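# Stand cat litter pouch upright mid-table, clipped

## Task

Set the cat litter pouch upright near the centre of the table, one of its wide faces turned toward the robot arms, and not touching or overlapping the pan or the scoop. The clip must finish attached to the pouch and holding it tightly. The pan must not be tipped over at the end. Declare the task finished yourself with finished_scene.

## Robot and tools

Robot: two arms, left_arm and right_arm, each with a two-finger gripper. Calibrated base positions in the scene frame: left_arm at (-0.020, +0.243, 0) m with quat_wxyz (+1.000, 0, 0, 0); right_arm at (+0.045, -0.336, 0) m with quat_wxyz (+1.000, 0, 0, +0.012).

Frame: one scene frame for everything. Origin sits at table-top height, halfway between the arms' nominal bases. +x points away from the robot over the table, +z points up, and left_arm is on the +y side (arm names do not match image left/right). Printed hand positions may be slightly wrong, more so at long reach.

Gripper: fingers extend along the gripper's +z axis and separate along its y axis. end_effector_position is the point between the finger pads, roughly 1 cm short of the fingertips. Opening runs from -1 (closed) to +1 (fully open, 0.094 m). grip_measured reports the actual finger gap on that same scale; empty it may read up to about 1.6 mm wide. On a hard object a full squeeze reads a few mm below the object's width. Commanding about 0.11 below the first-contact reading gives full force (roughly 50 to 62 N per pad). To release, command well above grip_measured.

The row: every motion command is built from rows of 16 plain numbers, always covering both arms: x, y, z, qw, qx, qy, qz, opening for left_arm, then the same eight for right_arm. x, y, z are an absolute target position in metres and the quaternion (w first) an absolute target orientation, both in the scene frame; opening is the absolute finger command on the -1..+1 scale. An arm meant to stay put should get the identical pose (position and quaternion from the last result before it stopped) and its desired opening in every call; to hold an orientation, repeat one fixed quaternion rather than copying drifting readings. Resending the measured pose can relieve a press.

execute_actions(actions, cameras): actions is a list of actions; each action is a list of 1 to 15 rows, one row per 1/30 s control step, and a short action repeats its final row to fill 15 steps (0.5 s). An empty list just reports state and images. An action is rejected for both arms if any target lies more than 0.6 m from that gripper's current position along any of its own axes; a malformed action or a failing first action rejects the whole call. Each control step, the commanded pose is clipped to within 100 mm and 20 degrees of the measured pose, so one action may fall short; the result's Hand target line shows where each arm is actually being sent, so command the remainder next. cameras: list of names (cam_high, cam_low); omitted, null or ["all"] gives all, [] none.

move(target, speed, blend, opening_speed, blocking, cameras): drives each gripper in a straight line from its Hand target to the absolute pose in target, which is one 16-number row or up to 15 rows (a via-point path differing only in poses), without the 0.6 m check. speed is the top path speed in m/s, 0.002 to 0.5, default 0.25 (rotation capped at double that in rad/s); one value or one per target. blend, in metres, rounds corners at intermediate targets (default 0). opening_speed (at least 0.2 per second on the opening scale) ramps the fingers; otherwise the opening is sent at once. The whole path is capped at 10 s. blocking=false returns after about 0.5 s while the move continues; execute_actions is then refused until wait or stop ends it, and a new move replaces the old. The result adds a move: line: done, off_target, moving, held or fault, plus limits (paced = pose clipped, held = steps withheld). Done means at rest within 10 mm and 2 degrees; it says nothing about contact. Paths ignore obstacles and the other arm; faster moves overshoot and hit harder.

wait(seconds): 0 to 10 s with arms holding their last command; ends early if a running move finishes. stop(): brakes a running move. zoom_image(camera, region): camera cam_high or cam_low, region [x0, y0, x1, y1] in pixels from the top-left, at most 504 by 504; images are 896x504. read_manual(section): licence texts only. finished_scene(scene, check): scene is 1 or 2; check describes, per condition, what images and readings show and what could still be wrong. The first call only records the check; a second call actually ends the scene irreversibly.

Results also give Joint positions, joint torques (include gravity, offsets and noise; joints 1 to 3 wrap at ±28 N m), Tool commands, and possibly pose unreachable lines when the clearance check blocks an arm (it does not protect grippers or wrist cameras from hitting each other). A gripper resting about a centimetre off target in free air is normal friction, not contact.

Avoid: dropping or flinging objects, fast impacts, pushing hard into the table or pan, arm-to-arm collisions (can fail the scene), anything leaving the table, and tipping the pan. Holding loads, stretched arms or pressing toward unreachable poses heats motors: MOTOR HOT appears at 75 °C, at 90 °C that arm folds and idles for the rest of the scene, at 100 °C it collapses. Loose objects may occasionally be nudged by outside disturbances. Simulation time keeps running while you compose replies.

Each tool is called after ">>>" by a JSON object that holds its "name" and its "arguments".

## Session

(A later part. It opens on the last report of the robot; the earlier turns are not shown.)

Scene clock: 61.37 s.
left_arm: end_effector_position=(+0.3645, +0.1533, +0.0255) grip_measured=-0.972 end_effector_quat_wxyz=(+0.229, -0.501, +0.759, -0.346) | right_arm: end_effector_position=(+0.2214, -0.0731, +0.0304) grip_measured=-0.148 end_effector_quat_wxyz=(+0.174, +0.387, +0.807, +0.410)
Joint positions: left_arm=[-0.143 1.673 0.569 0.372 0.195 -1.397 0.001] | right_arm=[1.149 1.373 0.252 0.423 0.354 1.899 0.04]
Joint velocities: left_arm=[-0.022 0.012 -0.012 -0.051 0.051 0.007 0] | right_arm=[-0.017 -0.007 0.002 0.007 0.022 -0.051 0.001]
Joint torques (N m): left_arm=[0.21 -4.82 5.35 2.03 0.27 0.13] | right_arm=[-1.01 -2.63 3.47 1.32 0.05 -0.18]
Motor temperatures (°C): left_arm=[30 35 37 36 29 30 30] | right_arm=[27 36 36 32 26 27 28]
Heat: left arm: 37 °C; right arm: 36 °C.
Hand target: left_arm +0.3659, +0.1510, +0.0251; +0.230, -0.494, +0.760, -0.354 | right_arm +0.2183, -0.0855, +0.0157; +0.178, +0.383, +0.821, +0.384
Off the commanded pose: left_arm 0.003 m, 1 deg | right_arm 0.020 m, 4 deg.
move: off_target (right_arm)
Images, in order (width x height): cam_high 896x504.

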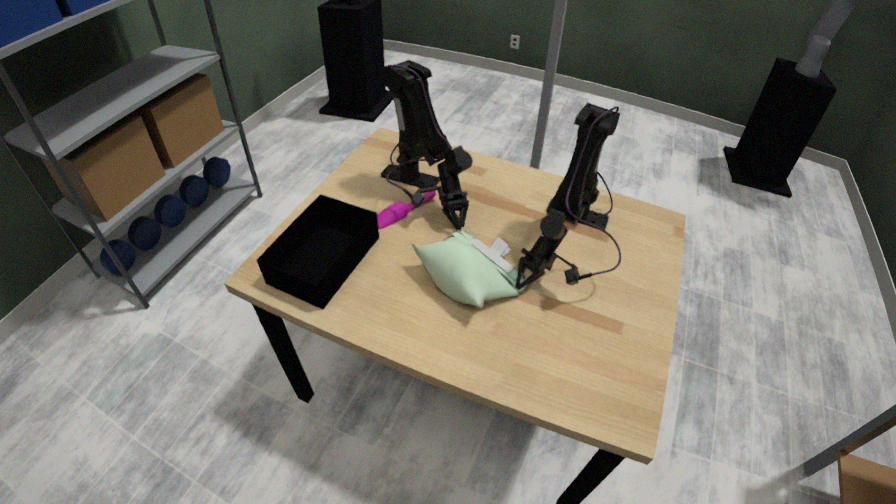

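>>> {"name": "move", "arguments": {"target": [0.366, 0.151, 0.025, 0.2302, -0.4936, 0.7601, -0.3544, -1.0, 0.220, -0.088, 0.004, 0.1786, 0.3830, 0.8214, 0.3830, -0.15], "speed": 0.1, "cameras": ["cam_high", "cam_low"]}}

>>> {"name": "zoom_image", "arguments": {"camera": "cam_high", "region": [400, 180, 520, 280]}}

>>> {"name": "zoom_image", "arguments": {"camera": "cam_low", "region": [330, 120, 530, 280]}}

Scene clock: 62.57 s.
left_arm: end_effector_position=(+0.3645, +0.1533, +0.0255) grip_measured=-0.972 end_effector_quat_wxyz=(+0.229, -0.501, +0.759, -0.346) | right_arm: end_effector_position=(+0.2269, -0.0697, +0.0301) grip_measured=-0.148 end_effector_quat_wxyz=(+0.177, +0.388, +0.795, +0.431)
Joint positions: left_arm=[-0.143 1.673 0.569 0.372 0.195 -1.397 0.001] | right_arm=[1.136 1.428 0.228 0.553 0.354 1.89 0.04]
Joint velocities: left_arm=[0.007 -0.007 -0.012 -0.066 -0.007 -0.051 0.001] | right_arm=[-0.007 -0.012 -0.017 -0.007 -0.051 -0.007 0]
Joint torques (N m): left_arm=[0.08 -4.92 5.12 2.07 0.24 0.06] | right_arm=[-0.7 -2.09 2.65 1.05 -0.07 -0.11]
Motor temperatures (°C): left_arm=[30 35 37 36 29 30 30] | right_arm=[27 36 35 32 26 27 28]
Heat: left arm: 37 °C; right arm: 36 °C.
Hand target: left_arm +0.3659, +0.1510, +0.0251; +0.230, -0.494, +0.760, -0.354 | right_arm +0.2193, -0.0888, +0.0050; +0.178, +0.384, +0.821, +0.383
Off the commanded pose: left_arm 0.003 m, 1 deg | right_arm 0.033 m, 6 deg.
move: off_target (right_arm)

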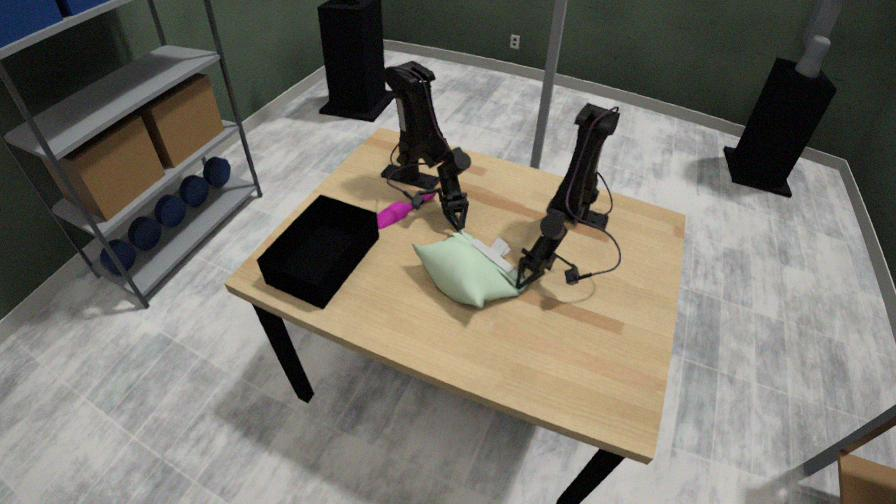

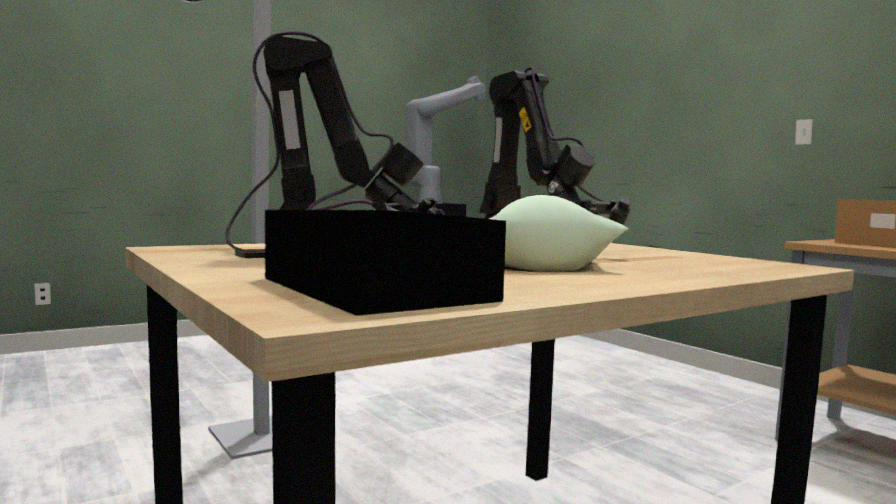

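Scaled by 4.200.

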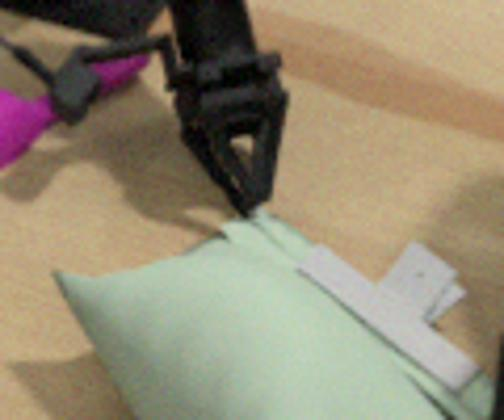

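Scaled by 2.520.

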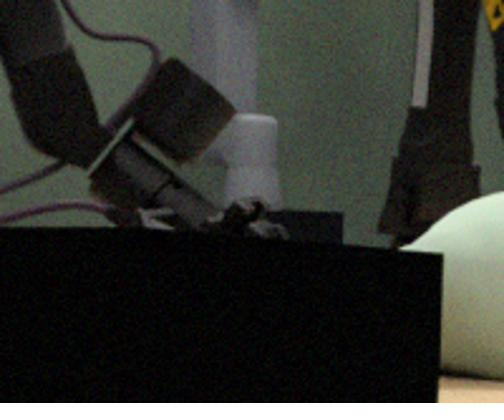

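>>> {"name": "zoom_image", "arguments": {"camera": "cam_high", "region": [410, 180, 480, 250]}}

Scaled by 7.200.

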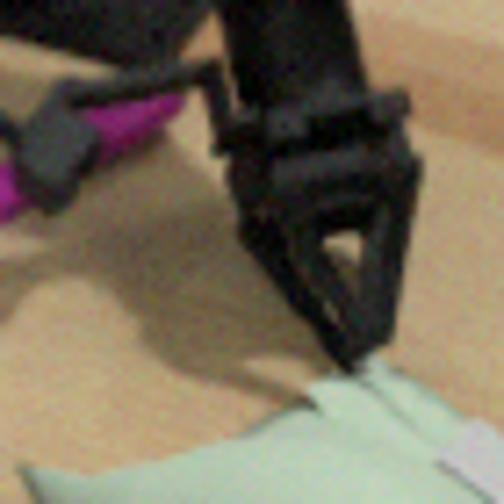

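>>> {"name": "move", "arguments": {"target": [[0.366, 0.151, 0.025, 0.2302, -0.4936, 0.7601, -0.3544, -1.0, 0.200, -0.075, 0.045, 0.1786, 0.3830, 0.8214, 0.3830, -0.15], [0.366, 0.151, 0.025, 0.2302, -0.4936, 0.7601, -0.3544, -1.0, 0.202, -0.068, 0.014, 0.1786, 0.3830, 0.8214, 0.3830, -0.15]], "speed": 0.08, "cameras": ["cam_high"]}}

>>> {"name": "zoom_image", "arguments": {"camera": "cam_high", "region": [410, 180, 500, 270]}}

Scene clock: 65.50 s.
left_arm: end_effector_position=(+0.3645, +0.1533, +0.0255) grip_measured=-0.972 end_effector_quat_wxyz=(+0.229, -0.501, +0.759, -0.346) | right_arm: end_effector_position=(+0.2067, -0.0569, +0.0297) grip_measured=-0.149 end_effector_quat_wxyz=(+0.174, +0.390, +0.805, +0.413)
Joint positions: left_arm=[-0.143 1.673 0.569 0.372 0.195 -1.397 0.001] | right_arm=[1.254 1.428 0.291 0.414 0.437 1.98 0.04]
Joint velocities: left_arm=[0.012 0.007 -0.012 0.007 0.007 0.022 0] | right_arm=[-0.007 -0.007 0.017 0.037 -0.051 0.037 0]
Joint torques (N m): left_arm=[0.18 -4.83 5.3 2.09 0.26 0.11] | right_arm=[0.36 -2.65 3.85 1.11 0.08 0]
Motor temperatures (°C): left_arm=[30 35 37 36 29 30 30] | right_arm=[27 36 35 32 26 27 28]
Heat: left arm: 37 °C; right arm: 36 °C.
Hand target: left_arm +0.3659, +0.1510, +0.0251; +0.230, -0.494, +0.760, -0.354 | right_arm +0.2015, -0.0677, +0.0141; +0.177, +0.384, +0.821, +0.383
Off the commanded pose: left_arm 0.003 m, 1 deg | right_arm 0.020 m, 4 deg.
move: off_target (right_arm)
Images, in order (width x height): cam_high 896x504.

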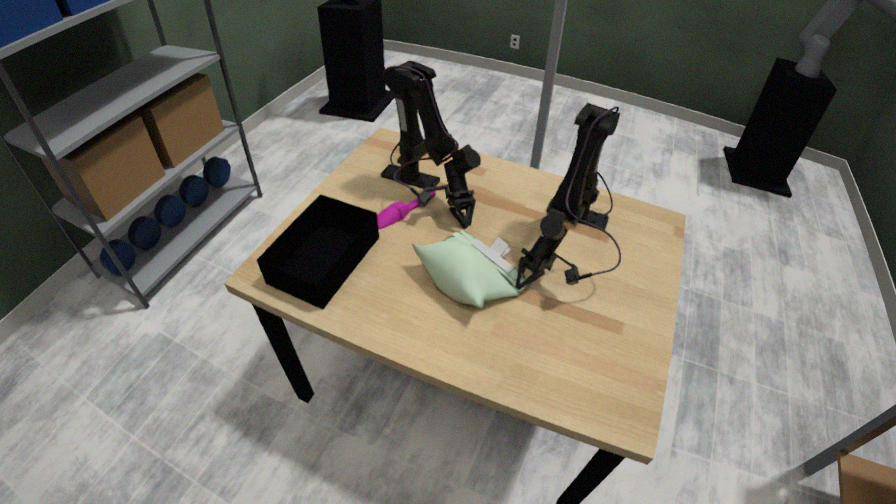

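Scaled by 5.600.

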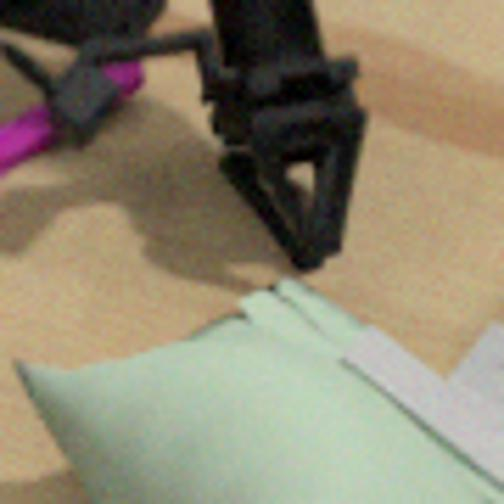

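>>> {"name": "move", "arguments": {"target": [0.366, 0.151, 0.025, 0.2302, -0.4936, 0.7601, -0.3544, -1.0, 0.232, -0.045, 0.016, 0.1786, 0.3830, 0.8214, 0.3830, -0.15], "speed": 0.06, "cameras": ["cam_high"]}}

>>> {"name": "zoom_image", "arguments": {"camera": "cam_high", "region": [410, 180, 500, 270]}}

Scene clock: 67.03 s.
left_arm: end_effector_position=(+0.3645, +0.1533, +0.0255) grip_measured=-0.972 end_effector_quat_wxyz=(+0.229, -0.501, +0.759, -0.346) | right_arm: end_effector_position=(+0.2347, -0.0400, +0.0300) grip_measured=-0.149 end_effector_quat_wxyz=(+0.180, +0.389, +0.803, +0.414)
Joint positions: left_arm=[-0.143 1.673 0.569 0.372 0.195 -1.397 0.001] | right_arm=[1.162 1.543 0.374 0.479 0.378 1.908 0.04]
Joint velocities: left_arm=[-0.017 -0.012 0.002 0.022 -0.007 0.007 0] | right_arm=[-0.017 0.012 -0.017 -0.051 -0.037 0.037 0]
Joint torques (N m): left_arm=[0.14 -4.93 5.3 2.12 0.27 0.1] | right_arm=[-0.65 -3.07 5.6 1.03 -0.06 -0.2]
Motor temperatures (°C): left_arm=[30 35 37 36 29 30 30] | right_arm=[27 36 35 32 26 27 28]
Heat: left arm: 37 °C; right arm: 36 °C.
Hand target: left_arm +0.3659, +0.1510, +0.0251; +0.230, -0.494, +0.760, -0.354 | right_arm +0.2323, -0.0459, +0.0165; +0.179, +0.383, +0.821, +0.384
Off the commanded pose: left_arm 0.003 m, 1 deg | right_arm 0.015 m, 4 deg.
move: off_target (right_arm)
Images, in order (width x height): cam_high 896x504.

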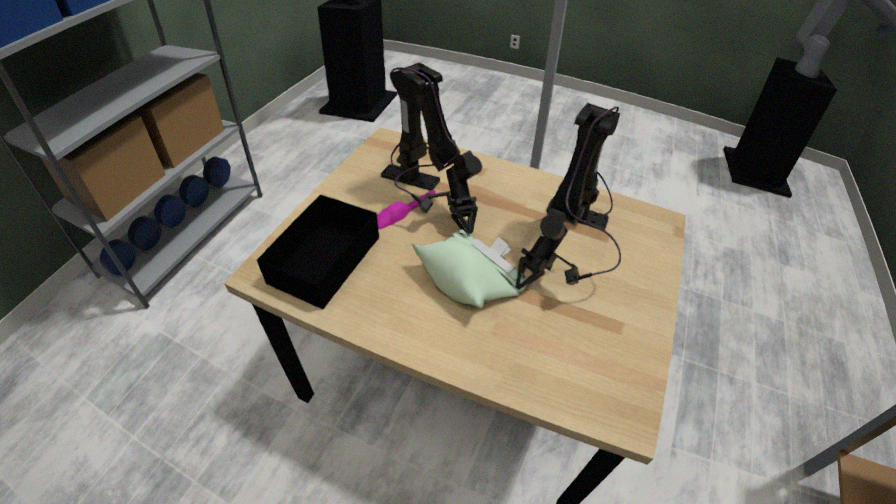

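Scaled by 5.600.

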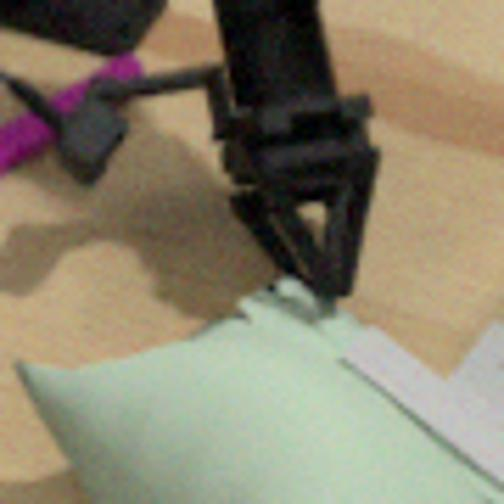

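>>> {"name": "execute_actions", "arguments": {"actions": []}}

Scene clock: 67.70 s.
left_arm: end_effector_position=(+0.3645, +0.1533, +0.0255) grip_measured=-0.972 end_effector_quat_wxyz=(+0.229, -0.501, +0.759, -0.346) | right_arm: end_effector_position=(+0.2347, -0.0400, +0.0300) grip_measured=-0.149 end_effector_quat_wxyz=(+0.180, +0.388, +0.803, +0.414)
Joint positions: left_arm=[-0.143 1.673 0.569 0.372 0.195 -1.397 0.001] | right_arm=[1.162 1.543 0.374 0.479 0.378 1.907 0.04]
Joint velocities: left_arm=[0.002 0.007 -0.002 0.007 -0.066 0.051 0.001] | right_arm=[-0.007 -0.002 -0.007 -0.081 0.007 -0.066 -0.001]
Joint torques (N m): left_arm=[0.4 -4.89 5.18 2.04 0.3 0.09] | right_arm=[-0.83 -3.23 5.59 1.09 -0.05 -0.17]
Motor temperatures (°C): left_arm=[30 35 37 36 29 30 30] | right_arm=[27 36 35 32 26 27 28]
Heat: left arm: 37 °C; right arm: 36 °C.
Hand target: left_arm +0.3659, +0.1510, +0.0251; +0.230, -0.494, +0.760, -0.354 | right_arm +0.2323, -0.0459, +0.0165; +0.179, +0.383, +0.821, +0.384
Tool commands: left_gripper/opening=-1.0 right_gripper/opening=-0.15
Off the commanded pose: left_arm 0.003 m, 1 deg | right_arm 0.015 m, 4 deg.

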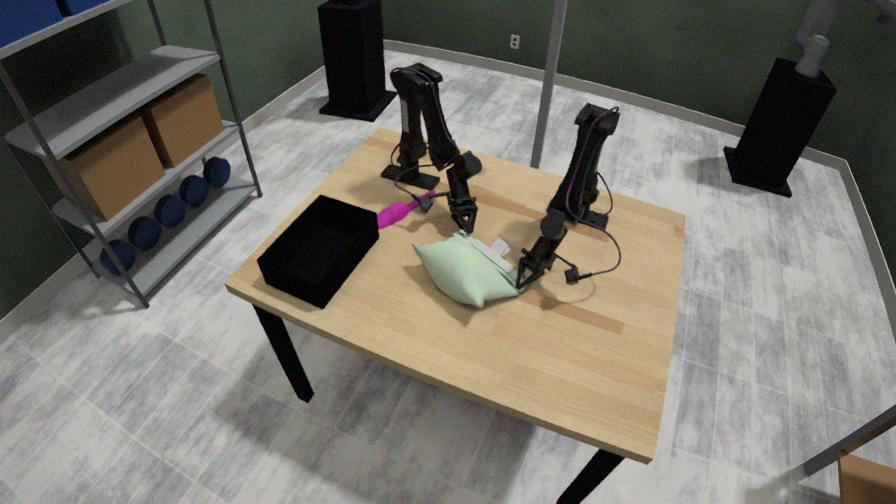

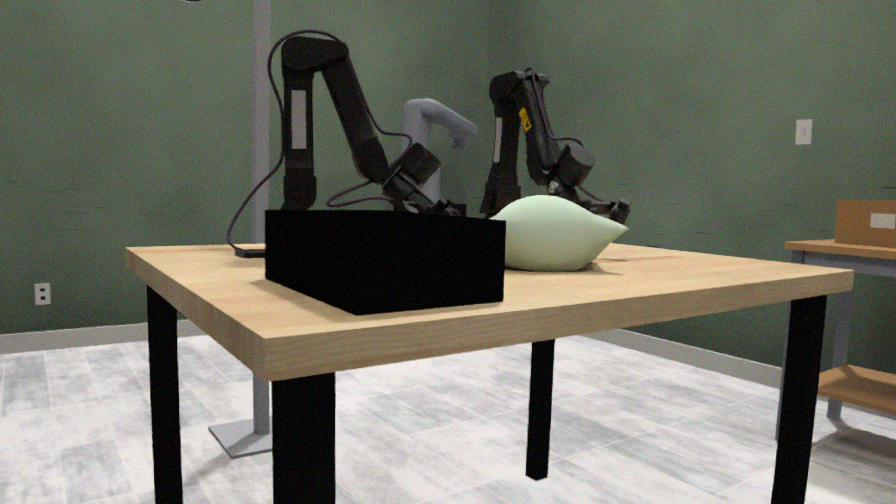

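>>> {"name": "zoom_image", "arguments": {"camera": "cam_high", "region": [420, 190, 560, 300]}}

Scaled by 3.600.

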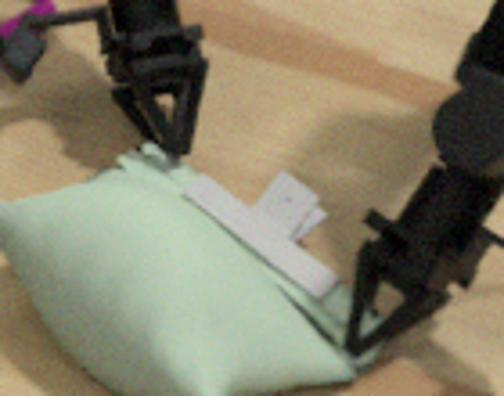

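>>> {"name": "move", "arguments": {"target": [0.366, 0.151, 0.025, 0.2302, -0.4936, 0.7601, -0.3544, -1.0, 0.246, -0.036, 0.018, 0.1786, 0.3830, 0.8214, 0.3830, -0.15], "speed": 0.05}}

>>> {"name": "zoom_image", "arguments": {"camera": "cam_high", "region": [420, 190, 560, 300]}}

Scene clock: 68.83 s.
left_arm: end_effector_position=(+0.3645, +0.1533, +0.0255) grip_measured=-0.972 end_effector_quat_wxyz=(+0.229, -0.501, +0.759, -0.346) | right_arm: end_effector_position=(+0.2468, -0.0313, +0.0304) grip_measured=-0.149 end_effector_quat_wxyz=(+0.178, +0.387, +0.805, +0.413)
Joint positions: left_arm=[-0.143 1.673 0.569 0.372 0.195 -1.397 0.001] | right_arm=[1.123 1.588 0.423 0.479 0.342 1.881 0.04]
Joint velocities: left_arm=[0.007 -0.002 0.002 -0.051 -0.007 -0.007 -0.002] | right_arm=[-0.002 -0.002 0.002 -0.022 -0.007 -0.066 -0.001]
Joint torques (N m): left_arm=[0.21 -4.75 5.14 2.09 0.29 0.09] | right_arm=[-0.72 -3.77 6.2 1.06 -0.03 -0.16]
Motor temperatures (°C): left_arm=[30 35 37 37 29 30 30] | right_arm=[27 36 35 32 26 27 28]
Heat: left arm: 37 °C; right arm: 36 °C.
Hand target: left_arm +0.3659, +0.1510, +0.0250; +0.230, -0.494, +0.760, -0.354 | right_arm +0.2459, -0.0367, +0.0182; +0.179, +0.383, +0.821, +0.384
Off the commanded pose: left_arm 0.003 m, 1 deg | right_arm 0.013 m, 4 deg.
move: off_target (right_arm)

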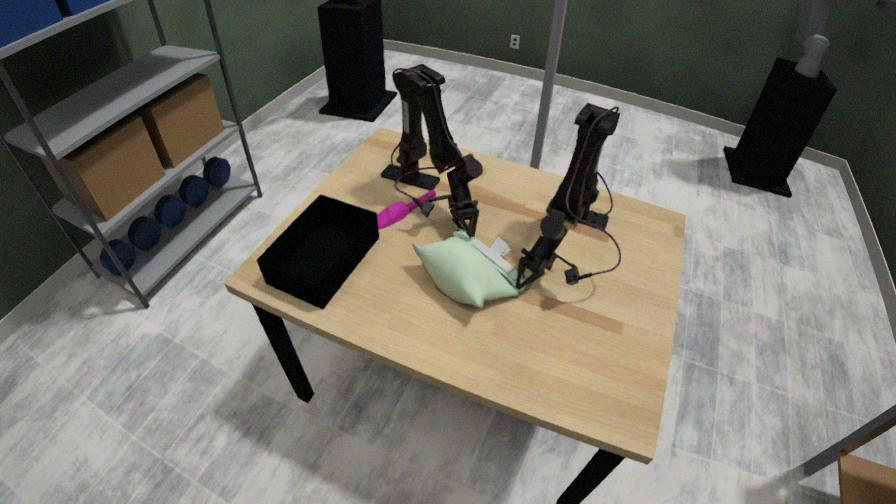

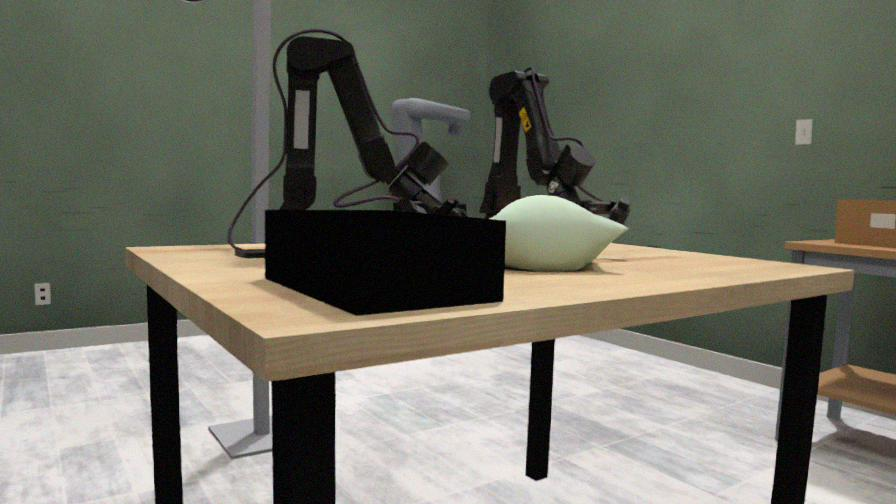

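Scaled by 3.600.

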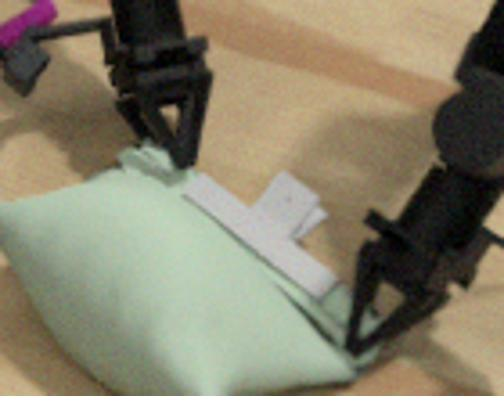

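>>> {"name": "move", "arguments": {"target": [0.366, 0.151, 0.025, 0.2302, -0.4936, 0.7601, -0.3544, -1.0, 0.249, -0.034, 0.018, 0.1786, 0.3830, 0.8214, 0.3830, -1.0], "speed": 0.05, "opening_speed": 0.5}}

>>> {"name": "zoom_image", "arguments": {"camera": "cam_high", "region": [420, 190, 560, 300]}}

Scene clock: 71.30 s.
left_arm: end_effector_position=(+0.3649, +0.1531, +0.0260) grip_measured=-0.972 end_effector_quat_wxyz=(+0.230, -0.500, +0.759, -0.347) | right_arm: end_effector_position=(+0.2473, -0.0297, +0.0256) grip_measured=-0.986 end_effector_quat_wxyz=(+0.173, +0.386, +0.811, +0.404)
Joint positions: left_arm=[-0.143 1.673 0.569 0.375 0.196 -1.396 0.001] | right_arm=[1.117 1.607 0.437 0.466 0.327 1.876 0.001]
Joint velocities: left_arm=[-0.007 0.002 -0.007 0.022 0.051 0.022 0] | right_arm=[-0.012 0.002 -0.017 -0.037 -0.022 0.022 0]
Joint torques (N m): left_arm=[0.1 -4.85 5.07 2.03 0.29 0.08] | right_arm=[-0.95 -4.3 5.94 1.1 0.09 -0.17]
Motor temperatures (°C): left_arm=[30 35 37 37 29 30 30] | right_arm=[27 36 35 32 26 27 28]
Heat: left arm: 37 °C; right arm: 36 °C.
Hand target: left_arm +0.3659, +0.1510, +0.0251; +0.230, -0.493, +0.760, -0.354 | right_arm +0.2489, -0.0341, +0.0181; +0.178, +0.383, +0.821, +0.384
Off the commanded pose: left_arm 0.003 m, 1 deg | right_arm 0.009 m, 3 deg.
move: off_target (right_arm)

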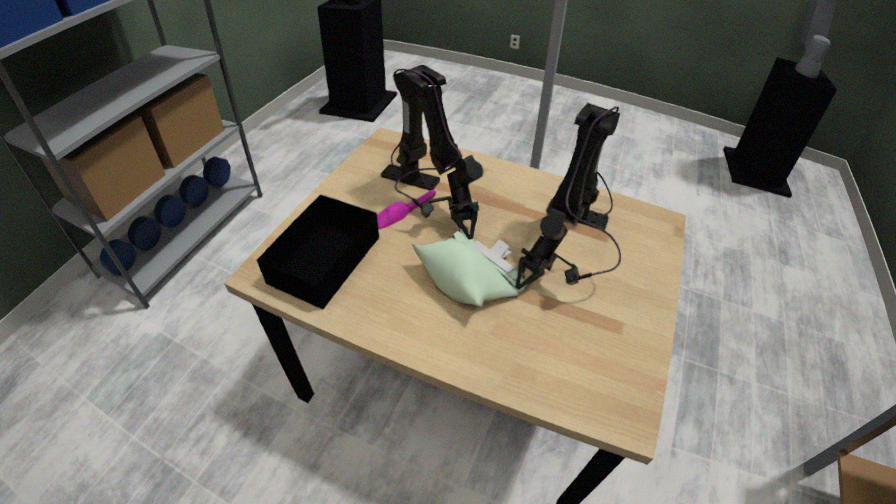

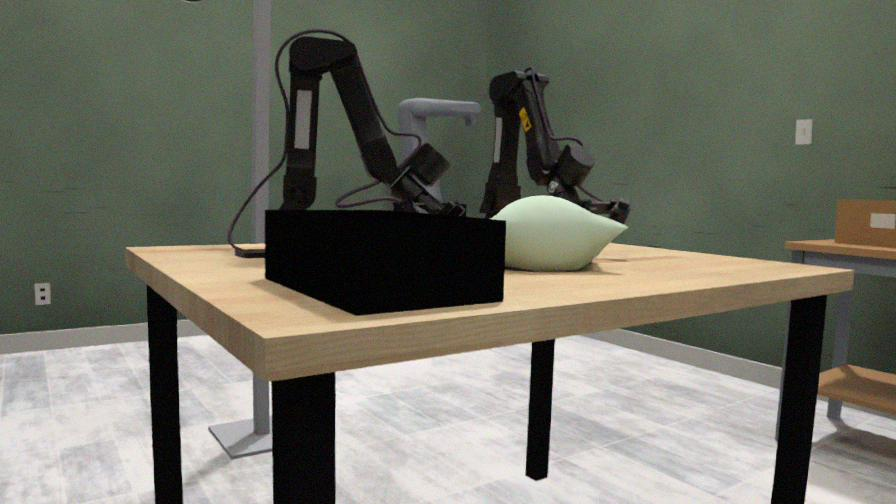

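Scaled by 3.600.

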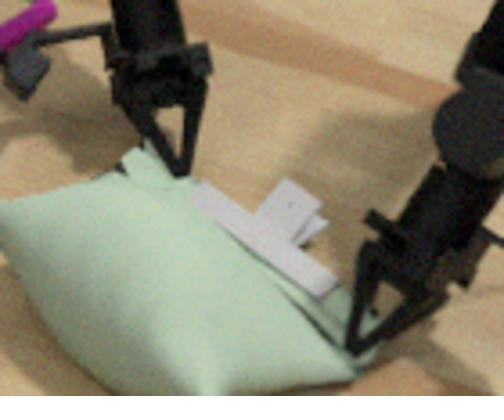

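>>> {"name": "move", "arguments": {"target": [0.366, 0.151, 0.025, 0.2302, -0.4936, 0.7601, -0.3544, -1.0, 0.249, -0.036, 0.052, 0.1786, 0.3830, 0.8214, 0.3830, -1.0], "speed": 0.05}}

>>> {"name": "zoom_image", "arguments": {"camera": "cam_high", "region": [420, 190, 560, 300]}}

Scene clock: 72.63 s.
left_arm: end_effector_position=(+0.3648, +0.1517, +0.0266) grip_measured=-0.972 end_effector_quat_wxyz=(+0.228, -0.498, +0.760, -0.350) | right_arm: end_effector_position=(+0.2488, -0.0332, +0.0488) grip_measured=-0.986 end_effector_quat_wxyz=(+0.173, +0.389, +0.814, +0.395)
Joint positions: left_arm=[-0.143 1.673 0.569 0.377 0.204 -1.396 0.001] | right_arm=[1.106 1.492 0.487 0.283 0.321 1.874 0.001]
Joint velocities: left_arm=[0.002 0.017 0.002 0.022 0.051 -0.007 0.001] | right_arm=[-0.002 -0.002 0.007 0.066 0.037 -0.022 0]
Joint torques (N m): left_arm=[0.31 -4.7 5.26 2.05 0.11 0.06] | right_arm=[-0.2 -6.74 7.05 0.91 0.19 -0.25]
Motor temperatures (°C): left_arm=[30 35 37 37 29 30 30] | right_arm=[27 36 36 32 26 27 28]
Heat: left arm: 37 °C; right arm: 36 °C.
Hand target: left_arm +0.3659, +0.1510, +0.0251; +0.230, -0.494, +0.760, -0.354 | right_arm +0.2490, -0.0362, +0.0524; +0.179, +0.383, +0.821, +0.384
Off the commanded pose: left_arm 0.002 m, 1 deg | right_arm 0.004 m, 2 deg.
move: done

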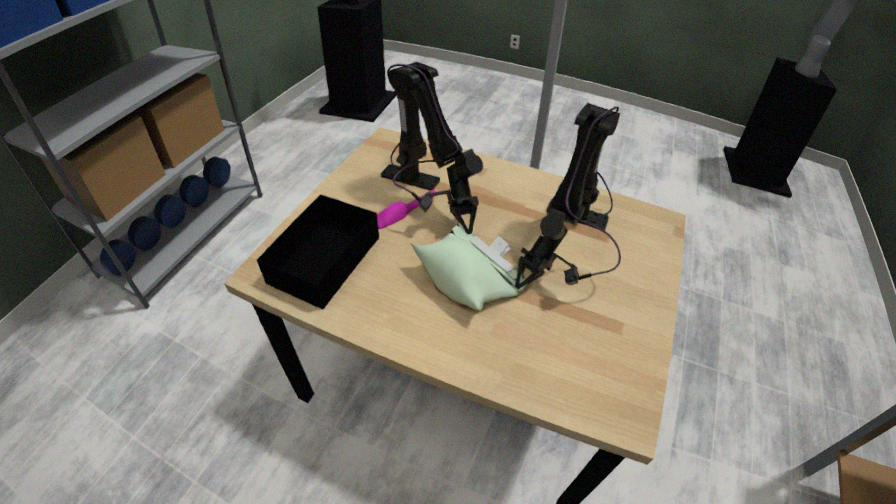

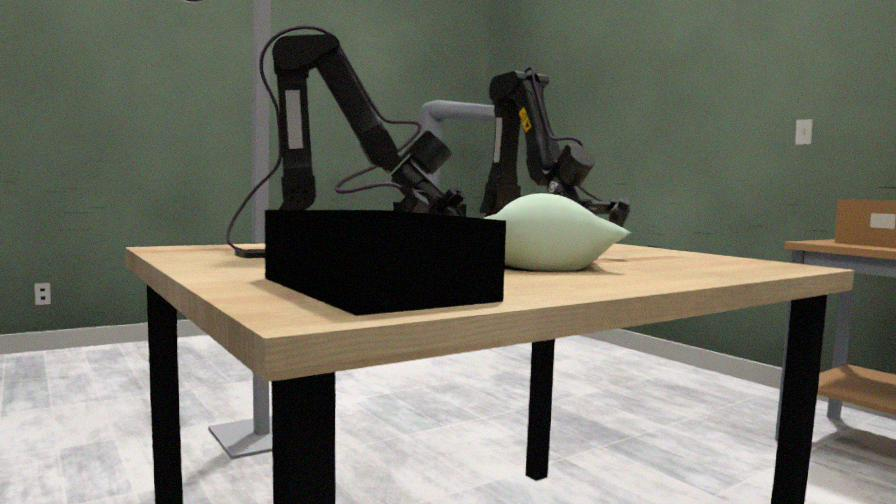

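Scaled by 3.600.

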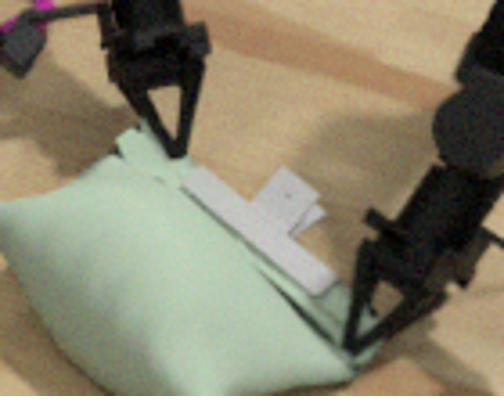

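>>> {"name": "move", "arguments": {"target": [0.366, 0.151, 0.025, 0.2302, -0.4936, 0.7601, -0.3544, -1.0, 0.249, -0.037, 0.036, 0.1786, 0.3830, 0.8214, 0.3830, -0.3], "speed": 0.05, "opening_speed": 0.5}}

>>> {"name": "zoom_image", "arguments": {"camera": "cam_high", "region": [420, 190, 560, 300]}}

Scene clock: 79.20 s.
left_arm: end_effector_position=(+0.3648, +0.1517, +0.0266) grip_measured=-0.972 end_effector_quat_wxyz=(+0.228, -0.498, +0.760, -0.350) | right_arm: end_effector_position=(+0.2499, -0.0299, +0.0452) grip_measured=-0.302 end_effector_quat_wxyz=(+0.173, +0.387, +0.814, +0.398)
Joint positions: left_arm=[-0.143 1.673 0.569 0.377 0.204 -1.396 0.001] | right_arm=[1.106 1.52 0.487 0.316 0.319 1.871 0.033]
Joint velocities: left_arm=[-0.007 -0.022 -0.002 -0.037 0.007 -0.051 0] | right_arm=[-0.002 -0.002 0.017 0.022 0.022 -0.022 -0.001]
Joint torques (N m): left_arm=[0.17 -4.85 5.18 2.05 0.15 0.09] | right_arm=[-0.31 -4.29 4.11 1.46 0.12 -0.23]
Motor temperatures (°C): left_arm=[30 35 37 37 29 30 30] | right_arm=[27 36 35 33 26 27 28]
Heat: left arm: 37 °C; right arm: 36 °C.
Hand target: left_arm +0.3659, +0.1510, +0.0250; +0.230, -0.494, +0.760, -0.354 | right_arm +0.2489, -0.0371, +0.0358; +0.178, +0.383, +0.821, +0.383
Off the commanded pose: left_arm 0.002 m, 1 deg | right_arm 0.012 m, 2 deg.
move: off_target (right_arm)

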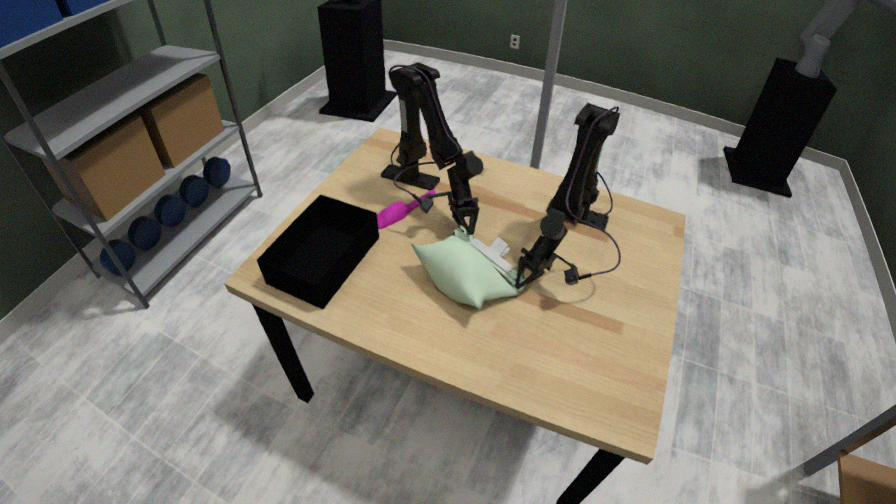

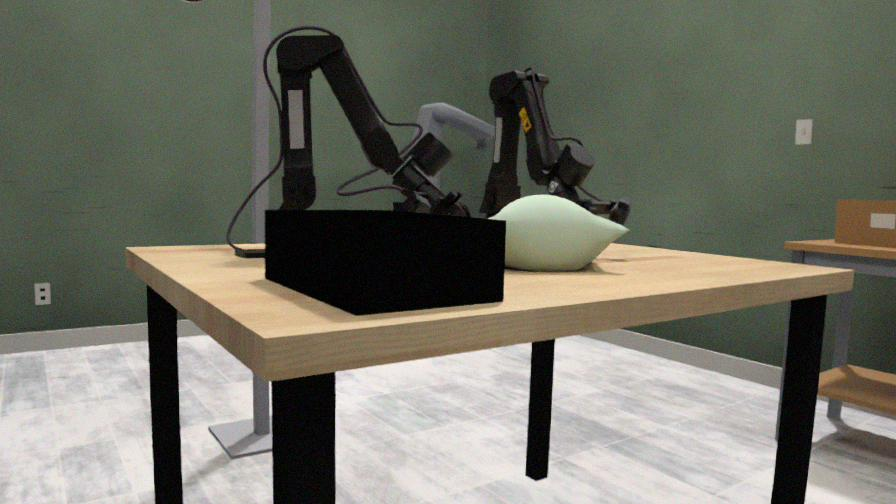

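Scaled by 3.600.

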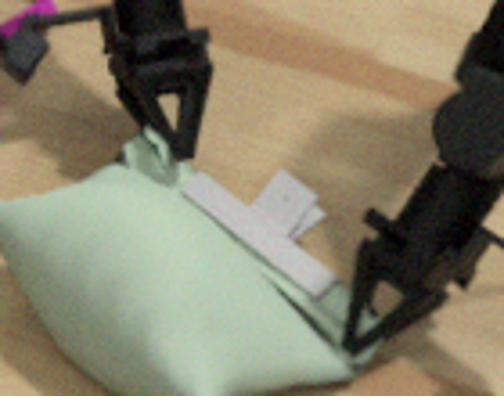

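>>> {"name": "move", "arguments": {"target": [0.366, 0.151, 0.025, 0.2302, -0.4936, 0.7601, -0.3544, -1.0, 0.266, -0.053, 0.026, 0.1786, 0.3830, 0.8214, 0.3830, -0.3], "speed": 0.04}}

>>> {"name": "zoom_image", "arguments": {"camera": "cam_high", "region": [420, 190, 560, 300]}}

Scene clock: 80.53 s.
left_arm: end_effector_position=(+0.3648, +0.1517, +0.0266) grip_measured=-0.972 end_effector_quat_wxyz=(+0.228, -0.498, +0.760, -0.350) | right_arm: end_effector_position=(+0.2680, -0.0450, +0.0368) grip_measured=-0.302 end_effector_quat_wxyz=(+0.176, +0.385, +0.813, +0.400)
Joint positions: left_arm=[-0.143 1.673 0.569 0.377 0.204 -1.396 0.001] | right_arm=[1.011 1.539 0.443 0.403 0.25 1.802 0.033]
Joint velocities: left_arm=[-0.012 -0.022 -0.002 -0.066 -0.022 -0.022 0] | right_arm=[-0.012 0.002 0.007 -0.037 -0.007 0.007 0]
Joint torques (N m): left_arm=[0.16 -4.85 5.22 2.05 0.17 0.11] | right_arm=[-0.68 -4.08 3.74 1.52 0.09 -0.21]
Motor temperatures (°C): left_arm=[30 35 37 37 29 30 30] | right_arm=[27 36 35 33 26 27 28]
Heat: left arm: 37 °C; right arm: 36 °C.
Hand target: left_arm +0.3659, +0.1510, +0.0250; +0.230, -0.494, +0.760, -0.354 | right_arm +0.2661, -0.0532, +0.0263; +0.179, +0.383, +0.821, +0.383
Off the commanded pose: left_arm 0.002 m, 1 deg | right_arm 0.014 m, 2 deg.
move: off_target (right_arm)

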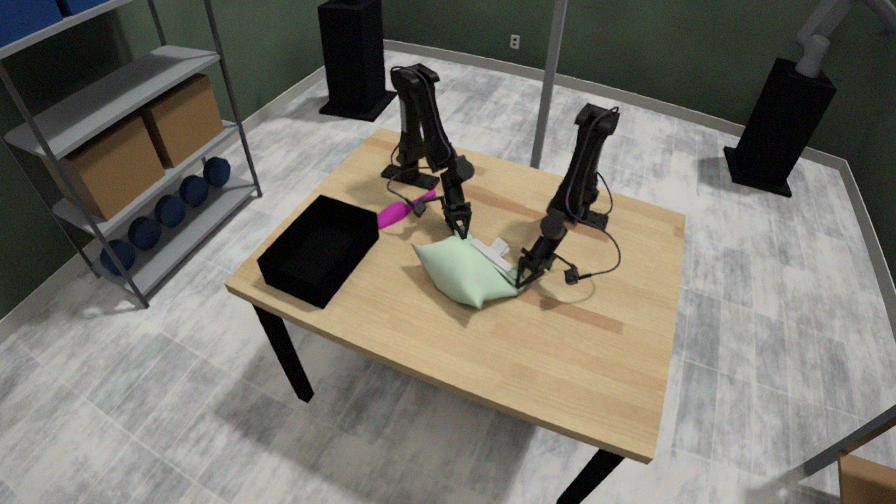

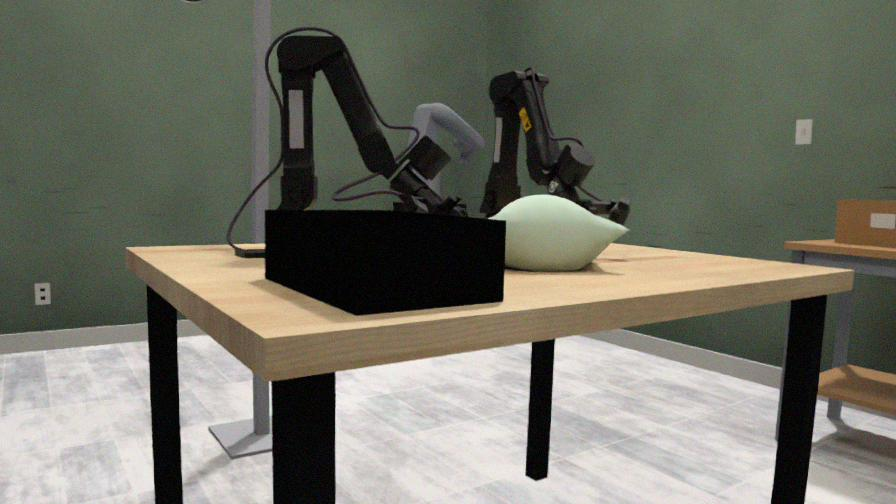

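Scaled by 3.600.

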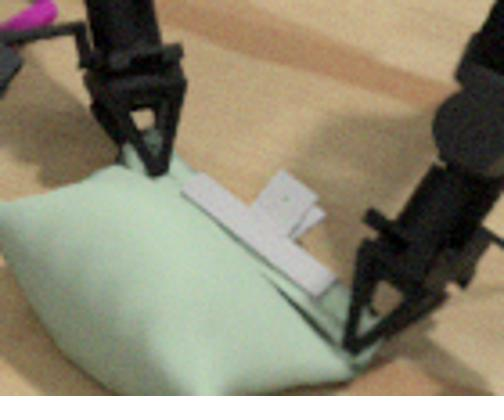

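>>> {"name": "move", "arguments": {"target": [0.366, 0.151, 0.025, 0.2302, -0.4936, 0.7601, -0.3544, -1.0, 0.267, -0.053, 0.028, 0.1786, 0.3830, 0.8214, 0.3830, -1.0], "speed": 0.05, "opening_speed": 0.5}}

>>> {"name": "zoom_image", "arguments": {"camera": "cam_high", "region": [420, 190, 560, 300]}}

Scene clock: 82.30 s.
left_arm: end_effector_position=(+0.3648, +0.1517, +0.0266) grip_measured=-0.972 end_effector_quat_wxyz=(+0.228, -0.498, +0.760, -0.350) | right_arm: end_effector_position=(+0.2663, -0.0457, +0.0347) grip_measured=-0.981 end_effector_quat_wxyz=(+0.173, +0.384, +0.816, +0.396)
Joint positions: left_arm=[-0.143 1.673 0.569 0.377 0.204 -1.396 0.001] | right_arm=[1.011 1.539 0.443 0.393 0.244 1.801 0.001]
Joint velocities: left_arm=[-0.002 -0.017 0.007 -0.081 -0.095 -0.007 0.001] | right_arm=[0.007 0.017 -0.012 -0.051 0.007 0.022 0]
Joint torques (N m): left_arm=[0.13 -4.85 5.18 2.07 0.19 0.02] | right_arm=[-0.87 -4.45 4.25 1.55 0.09 -0.17]
Motor temperatures (°C): left_arm=[30 35 37 37 29 30 30] | right_arm=[27 36 35 33 26 27 28]
Heat: left arm: 37 °C; right arm: 36 °C.
Hand target: left_arm +0.3659, +0.1510, +0.0250; +0.230, -0.494, +0.760, -0.354 | right_arm +0.2668, -0.0529, +0.0279; +0.178, +0.383, +0.821, +0.383
Off the commanded pose: left_arm 0.002 m, 1 deg | right_arm 0.010 m, 2 deg.
move: done

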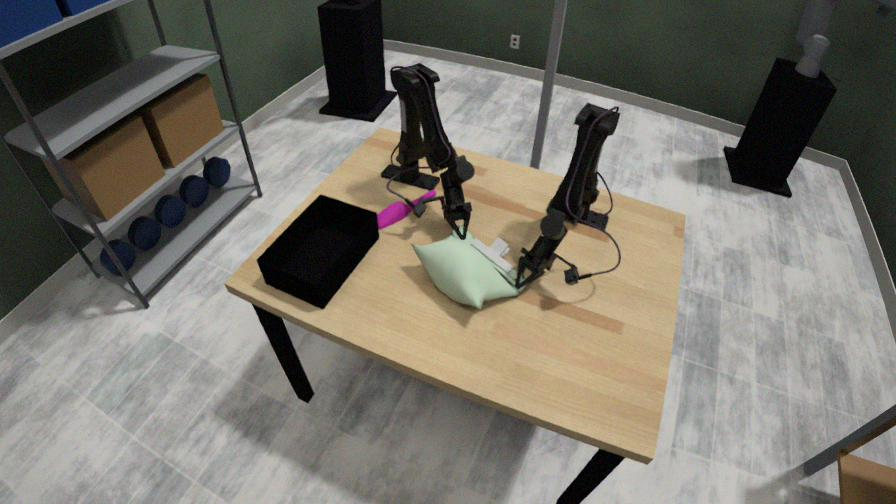

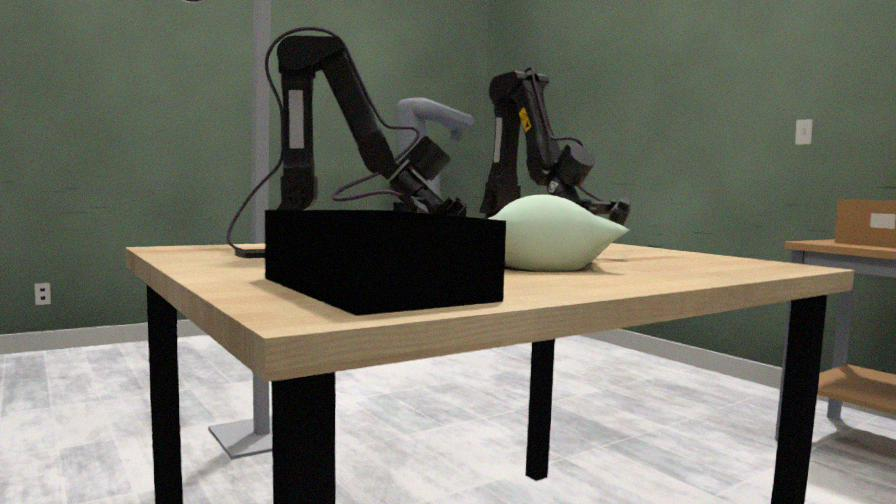

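Scaled by 3.600.

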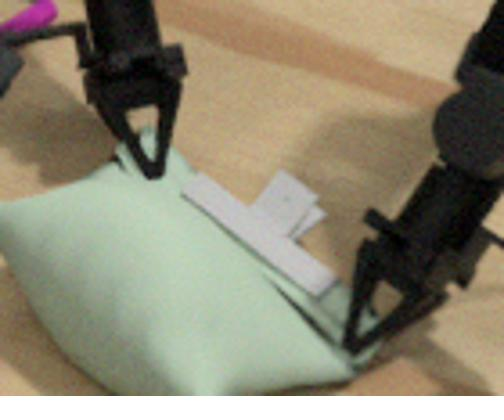

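>>> {"name": "move", "arguments": {"target": [0.368, 0.151, 0.085, 0.2302, -0.4936, 0.7601, -0.3544, -1.0, 0.269, -0.053, 0.085, 0.1786, 0.3830, 0.8214, 0.3830, -1.0], "speed": 0.05}}

>>> {"name": "zoom_image", "arguments": {"camera": "cam_high", "region": [400, 180, 560, 310]}}

Scene clock: 84.27 s.
left_arm: end_effector_position=(+0.3569, +0.1529, +0.0583) grip_measured=-0.972 end_effector_quat_wxyz=(+0.208, -0.507, +0.768, -0.332) | right_arm: end_effector_position=(+0.2633, -0.0526, +0.0736) grip_measured=-0.982 end_effector_quat_wxyz=(+0.167, +0.385, +0.823, +0.383)
Joint positions: left_arm=[-0.143 1.535 0.654 0.095 0.204 -1.396 0.001] | right_arm=[1 1.358 0.53 0.096 0.227 1.797 0.001]
Joint velocities: left_arm=[0.007 -0.032 -0.002 0.007 0.037 -0.007 0] | right_arm=[-0.017 -0.002 -0.017 -0.081 0.051 0.007 -0.001]
Joint torques (N m): left_arm=[0.21 -8.24 9.21 1.66 0.18 0.11] | right_arm=[-0.51 -6.05 8.87 1.16 0.19 -0.2]
Motor temperatures (°C): left_arm=[30 35 37 37 29 30 30] | right_arm=[27 37 35 34 26 27 28]
Heat: left arm: 37 °C; right arm: 37 °C.
Hand target: left_arm +0.3682, +0.1509, +0.0848; +0.230, -0.493, +0.760, -0.354 | right_arm +0.2688, -0.0534, +0.0853; +0.179, +0.383, +0.821, +0.384
Off the commanded pose: left_arm 0.029 m, 4 deg | right_arm 0.013 m, 1 deg.
move: off_target (left_arm, right_arm)

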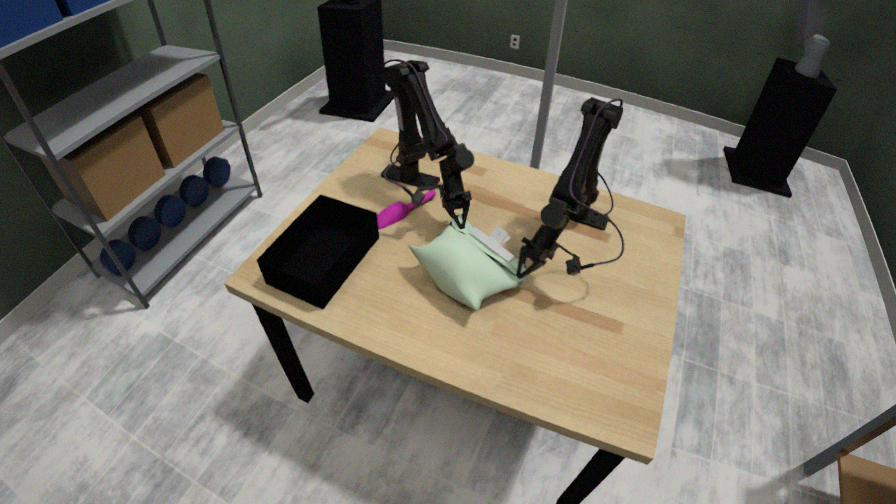

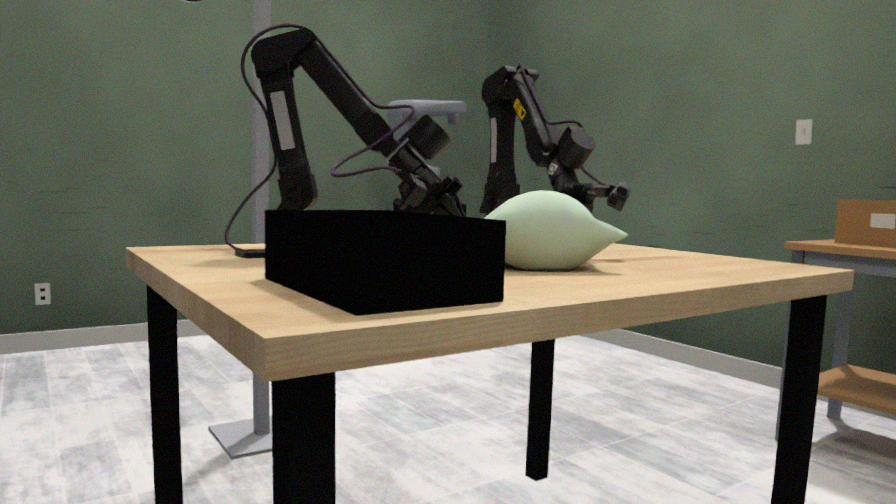

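Scaled by 3.150.

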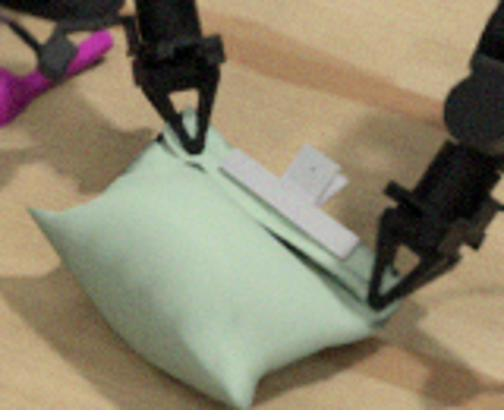

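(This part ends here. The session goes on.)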